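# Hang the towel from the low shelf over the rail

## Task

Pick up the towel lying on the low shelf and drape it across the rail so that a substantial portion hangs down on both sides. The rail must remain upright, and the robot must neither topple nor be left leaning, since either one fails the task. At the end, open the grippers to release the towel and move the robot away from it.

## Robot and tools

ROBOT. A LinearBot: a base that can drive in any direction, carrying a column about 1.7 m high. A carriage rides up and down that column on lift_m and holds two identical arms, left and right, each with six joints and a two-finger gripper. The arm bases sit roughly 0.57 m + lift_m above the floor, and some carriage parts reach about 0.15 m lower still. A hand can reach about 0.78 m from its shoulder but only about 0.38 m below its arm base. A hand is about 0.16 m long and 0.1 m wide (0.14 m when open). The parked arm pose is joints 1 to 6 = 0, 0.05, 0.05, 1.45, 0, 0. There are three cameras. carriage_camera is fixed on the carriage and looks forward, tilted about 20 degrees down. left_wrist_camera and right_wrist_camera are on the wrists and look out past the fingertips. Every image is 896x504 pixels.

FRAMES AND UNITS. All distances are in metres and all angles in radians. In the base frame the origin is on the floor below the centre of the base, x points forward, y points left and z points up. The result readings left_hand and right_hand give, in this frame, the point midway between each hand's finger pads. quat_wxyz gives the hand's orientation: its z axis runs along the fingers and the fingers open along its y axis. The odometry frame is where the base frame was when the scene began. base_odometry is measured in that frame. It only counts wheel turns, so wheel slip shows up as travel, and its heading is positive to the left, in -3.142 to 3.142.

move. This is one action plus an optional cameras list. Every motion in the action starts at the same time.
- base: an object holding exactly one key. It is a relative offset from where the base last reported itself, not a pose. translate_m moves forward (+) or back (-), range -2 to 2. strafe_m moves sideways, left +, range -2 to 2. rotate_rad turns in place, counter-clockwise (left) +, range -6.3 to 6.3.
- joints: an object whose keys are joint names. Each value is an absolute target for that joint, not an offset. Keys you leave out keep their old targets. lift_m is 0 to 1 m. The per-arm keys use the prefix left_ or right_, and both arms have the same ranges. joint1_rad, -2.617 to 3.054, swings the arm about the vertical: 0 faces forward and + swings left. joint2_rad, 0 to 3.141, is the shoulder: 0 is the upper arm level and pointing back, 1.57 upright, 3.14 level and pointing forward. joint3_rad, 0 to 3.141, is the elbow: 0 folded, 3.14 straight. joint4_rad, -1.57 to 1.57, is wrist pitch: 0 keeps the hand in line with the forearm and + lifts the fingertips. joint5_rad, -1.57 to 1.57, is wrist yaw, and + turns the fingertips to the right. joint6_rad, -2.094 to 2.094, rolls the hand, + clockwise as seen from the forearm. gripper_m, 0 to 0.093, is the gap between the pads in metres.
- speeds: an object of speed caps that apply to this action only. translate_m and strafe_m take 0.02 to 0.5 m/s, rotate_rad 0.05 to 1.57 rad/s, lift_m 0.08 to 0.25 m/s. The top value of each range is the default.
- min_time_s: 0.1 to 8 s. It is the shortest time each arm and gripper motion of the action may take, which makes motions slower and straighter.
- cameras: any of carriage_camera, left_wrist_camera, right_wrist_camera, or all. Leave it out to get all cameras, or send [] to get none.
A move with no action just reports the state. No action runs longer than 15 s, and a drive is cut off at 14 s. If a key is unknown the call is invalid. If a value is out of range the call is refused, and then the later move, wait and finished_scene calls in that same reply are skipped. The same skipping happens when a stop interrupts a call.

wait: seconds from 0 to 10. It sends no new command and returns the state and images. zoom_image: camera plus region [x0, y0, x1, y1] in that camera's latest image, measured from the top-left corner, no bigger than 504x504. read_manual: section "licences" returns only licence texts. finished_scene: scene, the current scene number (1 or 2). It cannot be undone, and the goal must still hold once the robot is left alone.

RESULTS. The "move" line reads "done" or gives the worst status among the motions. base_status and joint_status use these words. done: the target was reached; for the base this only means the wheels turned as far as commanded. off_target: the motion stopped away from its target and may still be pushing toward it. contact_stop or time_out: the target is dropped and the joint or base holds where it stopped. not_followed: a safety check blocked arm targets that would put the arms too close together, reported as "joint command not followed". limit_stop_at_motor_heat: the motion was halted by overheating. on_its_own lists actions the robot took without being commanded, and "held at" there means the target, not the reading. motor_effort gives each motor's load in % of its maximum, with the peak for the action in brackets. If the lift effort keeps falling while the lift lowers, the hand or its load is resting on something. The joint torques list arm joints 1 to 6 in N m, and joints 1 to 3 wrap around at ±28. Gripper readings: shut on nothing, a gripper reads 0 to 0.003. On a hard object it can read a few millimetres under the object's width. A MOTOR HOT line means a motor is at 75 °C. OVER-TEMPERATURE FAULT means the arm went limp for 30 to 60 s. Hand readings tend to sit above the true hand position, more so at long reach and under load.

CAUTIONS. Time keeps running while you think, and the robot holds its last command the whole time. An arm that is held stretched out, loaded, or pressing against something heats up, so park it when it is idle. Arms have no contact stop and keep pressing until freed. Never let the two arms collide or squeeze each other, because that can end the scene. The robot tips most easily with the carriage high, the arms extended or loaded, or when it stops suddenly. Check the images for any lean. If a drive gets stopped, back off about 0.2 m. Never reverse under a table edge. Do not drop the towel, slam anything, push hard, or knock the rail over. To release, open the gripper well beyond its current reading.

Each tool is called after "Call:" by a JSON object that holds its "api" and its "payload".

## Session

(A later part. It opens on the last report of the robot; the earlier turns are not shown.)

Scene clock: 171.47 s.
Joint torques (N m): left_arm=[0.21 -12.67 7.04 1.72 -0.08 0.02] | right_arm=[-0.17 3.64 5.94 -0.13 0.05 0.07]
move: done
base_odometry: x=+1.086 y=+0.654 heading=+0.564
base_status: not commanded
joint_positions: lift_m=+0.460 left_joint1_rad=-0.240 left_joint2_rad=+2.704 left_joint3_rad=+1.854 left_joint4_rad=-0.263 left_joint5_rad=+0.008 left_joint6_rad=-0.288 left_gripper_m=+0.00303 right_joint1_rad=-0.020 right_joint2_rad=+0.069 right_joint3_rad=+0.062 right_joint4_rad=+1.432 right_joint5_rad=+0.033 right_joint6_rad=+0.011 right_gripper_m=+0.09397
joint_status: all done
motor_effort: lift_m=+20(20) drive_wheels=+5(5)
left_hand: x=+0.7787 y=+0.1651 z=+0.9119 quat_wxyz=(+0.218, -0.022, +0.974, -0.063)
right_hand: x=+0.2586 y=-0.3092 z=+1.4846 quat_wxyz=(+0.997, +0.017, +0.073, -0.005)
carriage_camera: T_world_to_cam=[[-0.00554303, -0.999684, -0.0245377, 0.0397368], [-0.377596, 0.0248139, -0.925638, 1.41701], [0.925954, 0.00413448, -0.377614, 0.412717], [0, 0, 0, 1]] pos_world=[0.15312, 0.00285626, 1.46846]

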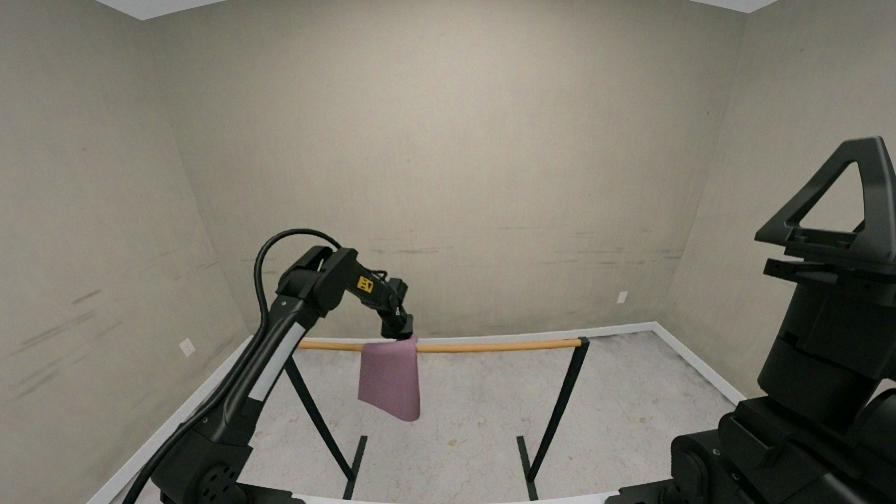

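Call:
{"api": "move", "payload": {"joints": {"left_gripper_m": 0.08}, "min_time_s": 1, "cameras": []}}

Call:
{"api": "wait", "payload": {"seconds": 0.5, "cameras": ["carriage_camera", "left_wrist_camera"]}}

Call:
{"api": "zoom_image", "payload": {"camera": "carriage_camera", "region": [260, 220, 600, 464]}}

Scene clock: 180.23 s.
Joint torques (N m): left_arm=[0.31 -12.56 6.95 1.72 -0.08 0.01] | right_arm=[-0.2 3.71 6.06 -0.11 0.05 0.07]
move: done
base_odometry: x=+1.086 y=+0.654 heading=+0.564
base_status: not commanded
joint_positions: lift_m=+0.460 left_joint1_rad=-0.240 left_joint2_rad=+2.704 left_joint3_rad=+1.854 left_joint4_rad=-0.262 left_joint5_rad=+0.008 left_joint6_rad=-0.287 left_gripper_m=+0.07993 right_joint1_rad=-0.020 right_joint2_rad=+0.069 right_joint3_rad=+0.062 right_joint4_rad=+1.432 right_joint5_rad=+0.033 right_joint6_rad=+0.011 right_gripper_m=+0.09397
joint_status: all done
motor_effort: lift_m=+20(20) drive_wheels=+5(5)
left_hand: x=+0.7790 y=+0.1650 z=+0.9121 quat_wxyz=(+0.219, -0.022, +0.974, -0.063)
right_hand: x=+0.2586 y=-0.3092 z=+1.4846 quat_wxyz=(+0.997, +0.017, +0.073, -0.005)

Scene clock: 180.73 s.
Joint torques (N m): left_arm=[0.24 -12.59 6.94 1.71 -0.07 0.01] | right_arm=[-0.23 3.7 6.04 -0.12 0.04 0.06]
base_odometry: x=+1.086 y=+0.654 heading=+0.564
base_status: not commanded
joint_positions: lift_m=+0.460 left_joint1_rad=-0.240 left_joint2_rad=+2.704 left_joint3_rad=+1.854 left_joint4_rad=-0.262 left_joint5_rad=+0.008 left_joint6_rad=-0.287 left_gripper_m=+0.07993 right_joint1_rad=-0.020 right_joint2_rad=+0.069 right_joint3_rad=+0.062 right_joint4_rad=+1.432 right_joint5_rad=+0.033 right_joint6_rad=+0.011 right_gripper_m=+0.09397
joint_status: all done
motor_effort: lift_m=+20(20) drive_wheels=+5(5)
left_hand: x=+0.7791 y=+0.1650 z=+0.9121 quat_wxyz=(+0.219, -0.022, +0.973, -0.063)
right_hand: x=+0.2586 y=-0.3092 z=+1.4846 quat_wxyz=(+0.997, +0.017, +0.073, -0.005)
wait: 0.50 s; at rest by 0.27 s
carriage_camera: T_world_to_cam=[[-0.00554303, -0.999684, -0.0245377, 0.0397368], [-0.377596, 0.0248139, -0.925638, 1.41701], [0.925954, 0.00413448, -0.377614, 0.412717], [0, 0, 0, 1]] pos_world=[0.15312, 0.00285626, 1.46846]
left_wrist_camera: T_world_to_cam=[[-0.0138188, -0.989913, 0.141002, 0.0441933], [-0.98222, 0.0398429, 0.183457, 0.593235], [-0.187225, -0.13596, -0.972863, 1.17648], [0, 0, 0, 1]] pos_world=[0.803565, 0.180066, 1.02949]

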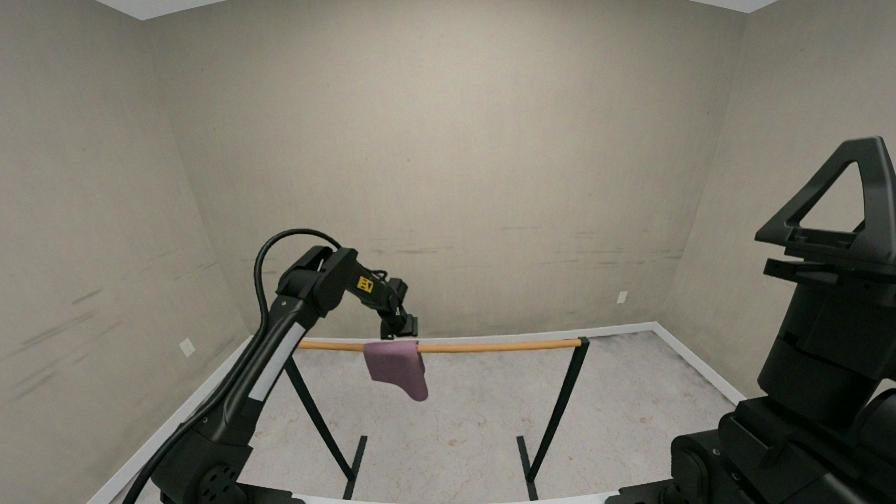

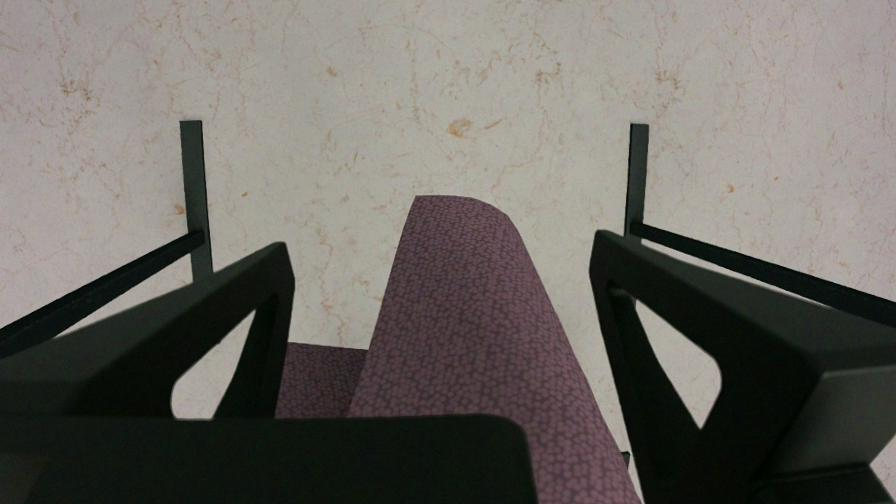

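Scaled by 1.482 (camera's finer frame: 1280x720).

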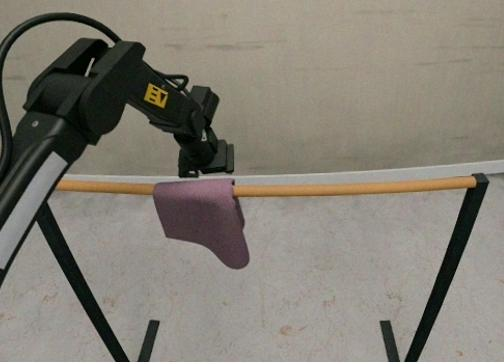

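Call:
{"api": "move", "payload": {"joints": {"lift_m": 0.72}, "speeds": {"lift_m": 0.2}, "cameras": ["carriage_camera", "left_wrist_camera"]}}

Call:
{"api": "zoom_image", "payload": {"camera": "carriage_camera", "region": [260, 260, 600, 504]}}

Scene clock: 186.57 s.
Joint torques (N m): left_arm=[0.27 -13.16 6.61 1.6 -0.06 0.01] | right_arm=[-0.23 3.78 5.83 -0.13 0.05 0.07]
move: done
base_odometry: x=+1.086 y=+0.654 heading=+0.564
base_status: not commanded
joint_positions: lift_m=+0.720 left_joint1_rad=-0.240 left_joint2_rad=+2.710 left_joint3_rad=+1.859 left_joint4_rad=-0.249 left_joint5_rad=+0.008 left_joint6_rad=-0.287 left_gripper_m=+0.07993 right_joint1_rad=-0.020 right_joint2_rad=+0.069 right_joint3_rad=+0.062 right_joint4_rad=+1.432 right_joint5_rad=+0.033 right_joint6_rad=+0.011 right_gripper_m=+0.09397
joint_status: all done
motor_effort: lift_m=+24(30) drive_wheels=+5(5)
left_hand: x=+0.7822 y=+0.1642 z=+1.1713 quat_wxyz=(+0.225, -0.022, +0.972, -0.064)
right_hand: x=+0.2586 y=-0.3092 z=+1.7441 quat_wxyz=(+0.997, +0.017, +0.073, -0.005)
carriage_camera: T_world_to_cam=[[-0.00554303, -0.999684, -0.0245377, 0.0461043], [-0.377596, 0.0248139, -0.925638, 1.65721], [0.925954, 0.00413448, -0.377614, 0.510708], [0, 0, 0, 1]] pos_world=[0.15312, 0.00285626, 1.72796]
left_wrist_camera: T_world_to_cam=[[-0.0155497, -0.989503, 0.143676, 0.00500301], [-0.984316, 0.0404024, 0.171723, 0.564064], [-0.175725, -0.138753, -0.974612, 1.42266], [0, 0, 0, 1]] pos_world=[0.805293, 0.179559, 1.28896]

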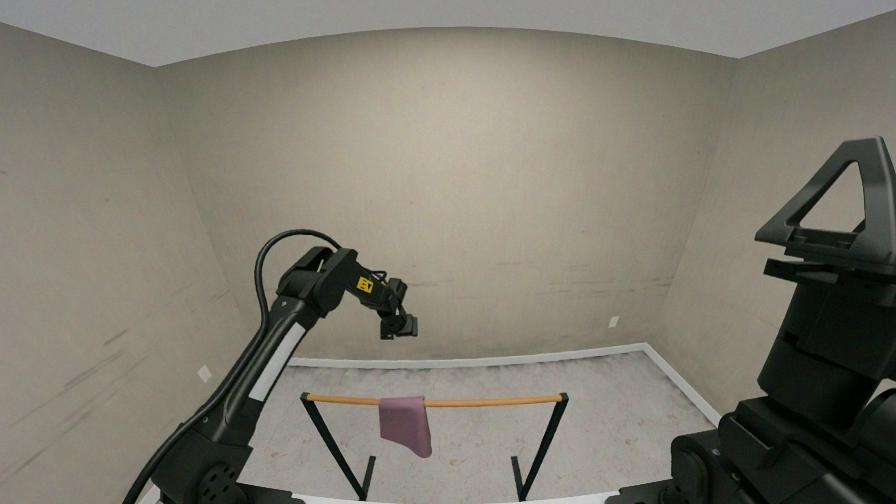

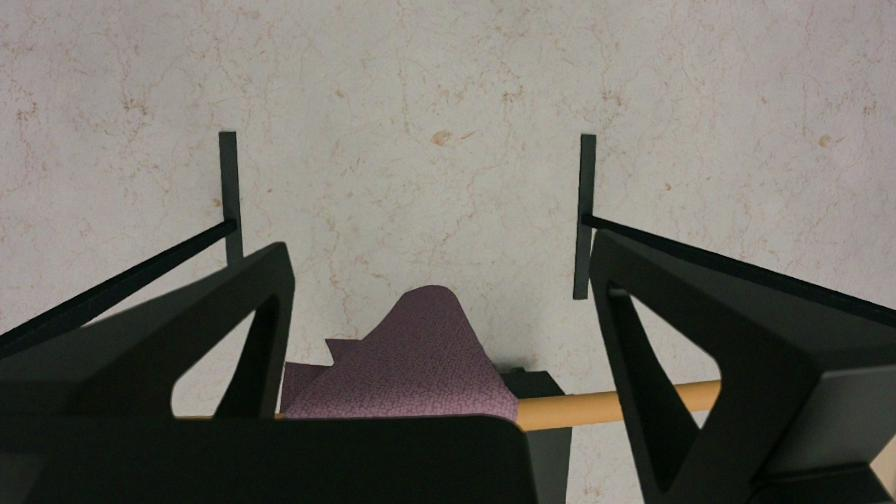

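Scaled by 1.482 (camera's finer frame: 1280x720).

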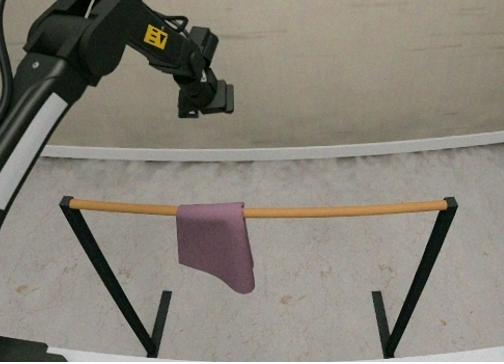

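Call:
{"api": "move", "payload": {"base": {"translate_m": -0.5}, "speeds": {"translate_m": 0.3}, "cameras": ["carriage_camera"]}}

Call:
{"api": "move", "payload": {"joints": {"lift_m": 0.3, "left_joint1_rad": 0, "left_joint2_rad": 0.05, "left_joint3_rad": 0.05, "left_joint4_rad": 1.45, "left_joint5_rad": 0, "left_joint6_rad": 0}, "min_time_s": 3, "cameras": ["carriage_camera"]}}

Call:
{"api": "zoom_image", "payload": {"camera": "carriage_camera", "region": [320, 200, 600, 400]}}

Scene clock: 194.90 s.
Joint torques (N m): left_arm=[-0.24 -13.18 6.54 1.58 -0.08 0.01] | right_arm=[-0.17 3.73 6.02 -0.1 0.06 0.06]
move: done
base_odometry: x=+0.663 y=+0.387 heading=+0.564
base_status: done
joint_positions: lift_m=+0.720 left_joint1_rad=-0.235 left_joint2_rad=+2.710 left_joint3_rad=+1.859 left_joint4_rad=-0.248 left_joint5_rad=+0.008 left_joint6_rad=-0.287 left_gripper_m=+0.07993 right_joint1_rad=-0.020 right_joint2_rad=+0.069 right_joint3_rad=+0.062 right_joint4_rad=+1.431 right_joint5_rad=+0.033 right_joint6_rad=+0.011 right_gripper_m=+0.09397
joint_status: not commanded
motor_effort: lift_m=+24(24) drive_wheels=-1(12)
left_hand: x=+0.7832 y=+0.1672 z=+1.1715 quat_wxyz=(+0.225, -0.025, +0.972, -0.064)
right_hand: x=+0.2589 y=-0.3093 z=+1.7441 quat_wxyz=(+0.997, +0.018, +0.073, -0.005)
carriage_camera: T_world_to_cam=[[-0.00554303, -0.999684, -0.0245377, 0.0461043], [-0.377596, 0.0248139, -0.925638, 1.65721], [0.925954, 0.00413448, -0.377614, 0.510708], [0, 0, 0, 1]] pos_world=[0.15312, 0.00285626, 1.72796]

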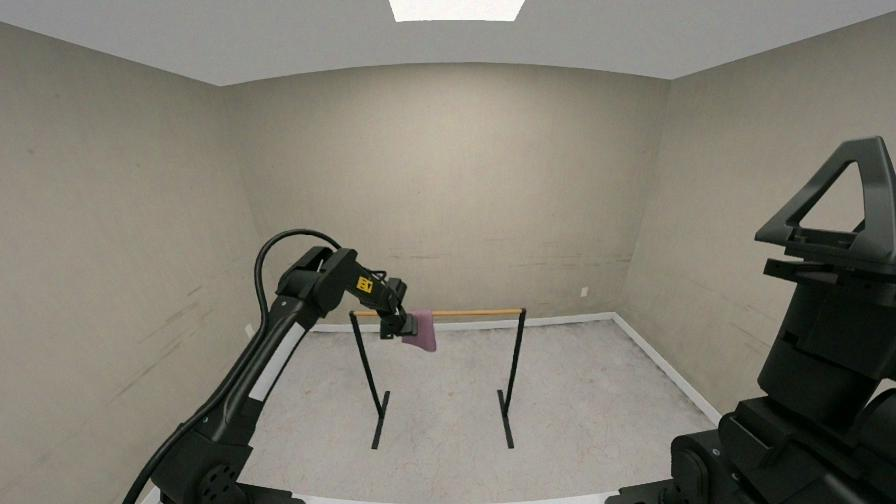

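Scene clock: 198.23 s.
Joint torques (N m): left_arm=[0.25 2.66 4.79 0.15 -0.07 0.03] | right_arm=[-0.2 3.64 6.04 -0.11 0.04 0.07]
move: done
base_odometry: x=+0.663 y=+0.387 heading=+0.564
base_status: not commanded
joint_positions: lift_m=+0.300 left_joint1_rad=-0.006 left_joint2_rad=+0.061 left_joint3_rad=+0.058 left_joint4_rad=+1.429 left_joint5_rad=+0.008 left_joint6_rad=-0.010 left_gripper_m=+0.07993 right_joint1_rad=-0.020 right_joint2_rad=+0.069 right_joint3_rad=+0.062 right_joint4_rad=+1.431 right_joint5_rad=+0.033 right_joint6_rad=+0.011 right_gripper_m=+0.09397
joint_status: all done
motor_effort: lift_m=+20(21) drive_wheels=+1(2)
left_hand: x=+0.2579 y=+0.3014 z=+1.3236 quat_wxyz=(+0.997, +0.004, +0.072, -0.008)
right_hand: x=+0.2589 y=-0.3093 z=+1.3246 quat_wxyz=(+0.997, +0.018, +0.073, -0.005)
carriage_camera: T_world_to_cam=[[-0.00554303, -0.999684, -0.0245377, 0.0358107], [-0.377596, 0.0248139, -0.925638, 1.26891], [0.925954, 0.00413448, -0.377614, 0.352299], [0, 0, 0, 1]] pos_world=[0.15312, 0.00285626, 1.30846]

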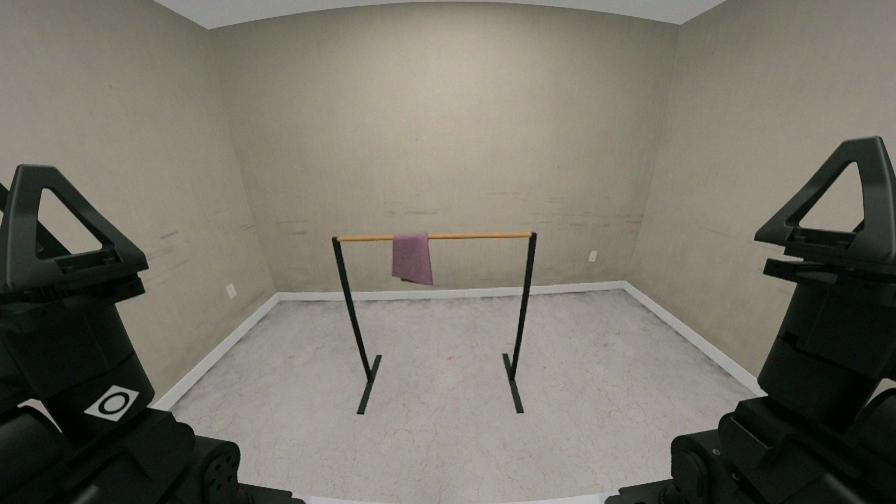

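Scaled by 1.800 (camera's finer frame: 1280x720).

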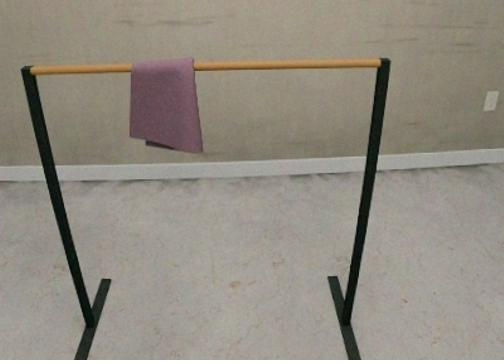

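Call:
{"api": "wait", "payload": {"seconds": 0.5, "cameras": ["carriage_camera"]}}

Call:
{"api": "zoom_image", "payload": {"camera": "carriage_camera", "region": [360, 210, 500, 310]}}

Scene clock: 202.17 s.
Joint torques (N m): left_arm=[0.24 2.7 4.75 0.14 -0.05 0.03] | right_arm=[-0.24 3.66 6.04 -0.09 0.04 0.06]
base_odometry: x=+0.663 y=+0.387 heading=+0.564
base_status: not commanded
joint_positions: lift_m=+0.300 left_joint1_rad=-0.006 left_joint2_rad=+0.061 left_joint3_rad=+0.058 left_joint4_rad=+1.431 left_joint5_rad=+0.008 left_joint6_rad=-0.009 left_gripper_m=+0.07993 right_joint1_rad=-0.020 right_joint2_rad=+0.069 right_joint3_rad=+0.062 right_joint4_rad=+1.431 right_joint5_rad=+0.033 right_joint6_rad=+0.011 right_gripper_m=+0.09397
joint_status: all done
motor_effort: lift_m=+20(21) drive_wheels=+1(2)
left_hand: x=+0.2575 y=+0.3014 z=+1.3237 quat_wxyz=(+0.997, +0.004, +0.071, -0.008)
right_hand: x=+0.2589 y=-0.3093 z=+1.3246 quat_wxyz=(+0.997, +0.018, +0.073, -0.005)
wait: 0.50 s; at rest from the start
carriage_camera: T_world_to_cam=[[-0.00554303, -0.999684, -0.0245377, 0.0358107], [-0.377596, 0.0248139, -0.925638, 1.26891], [0.925954, 0.00413448, -0.377614, 0.352299], [0, 0, 0, 1]] pos_world=[0.15312, 0.00285626, 1.30846]

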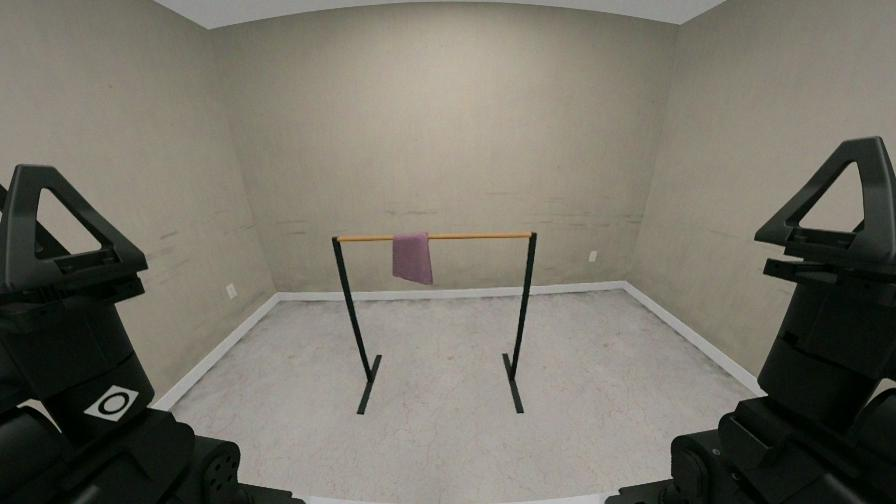

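Scaled by 3.600 (camera's finer frame: 1280x720).

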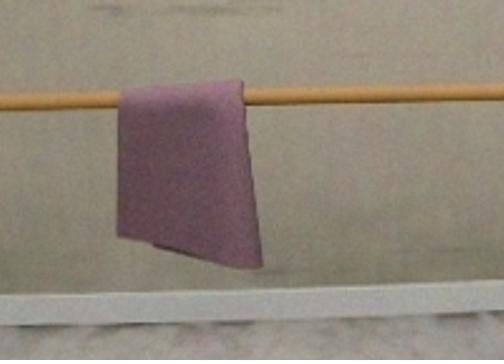

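Call:
{"api": "finished_scene", "payload": {"scene": 2}}

The scene is finished: the task was done.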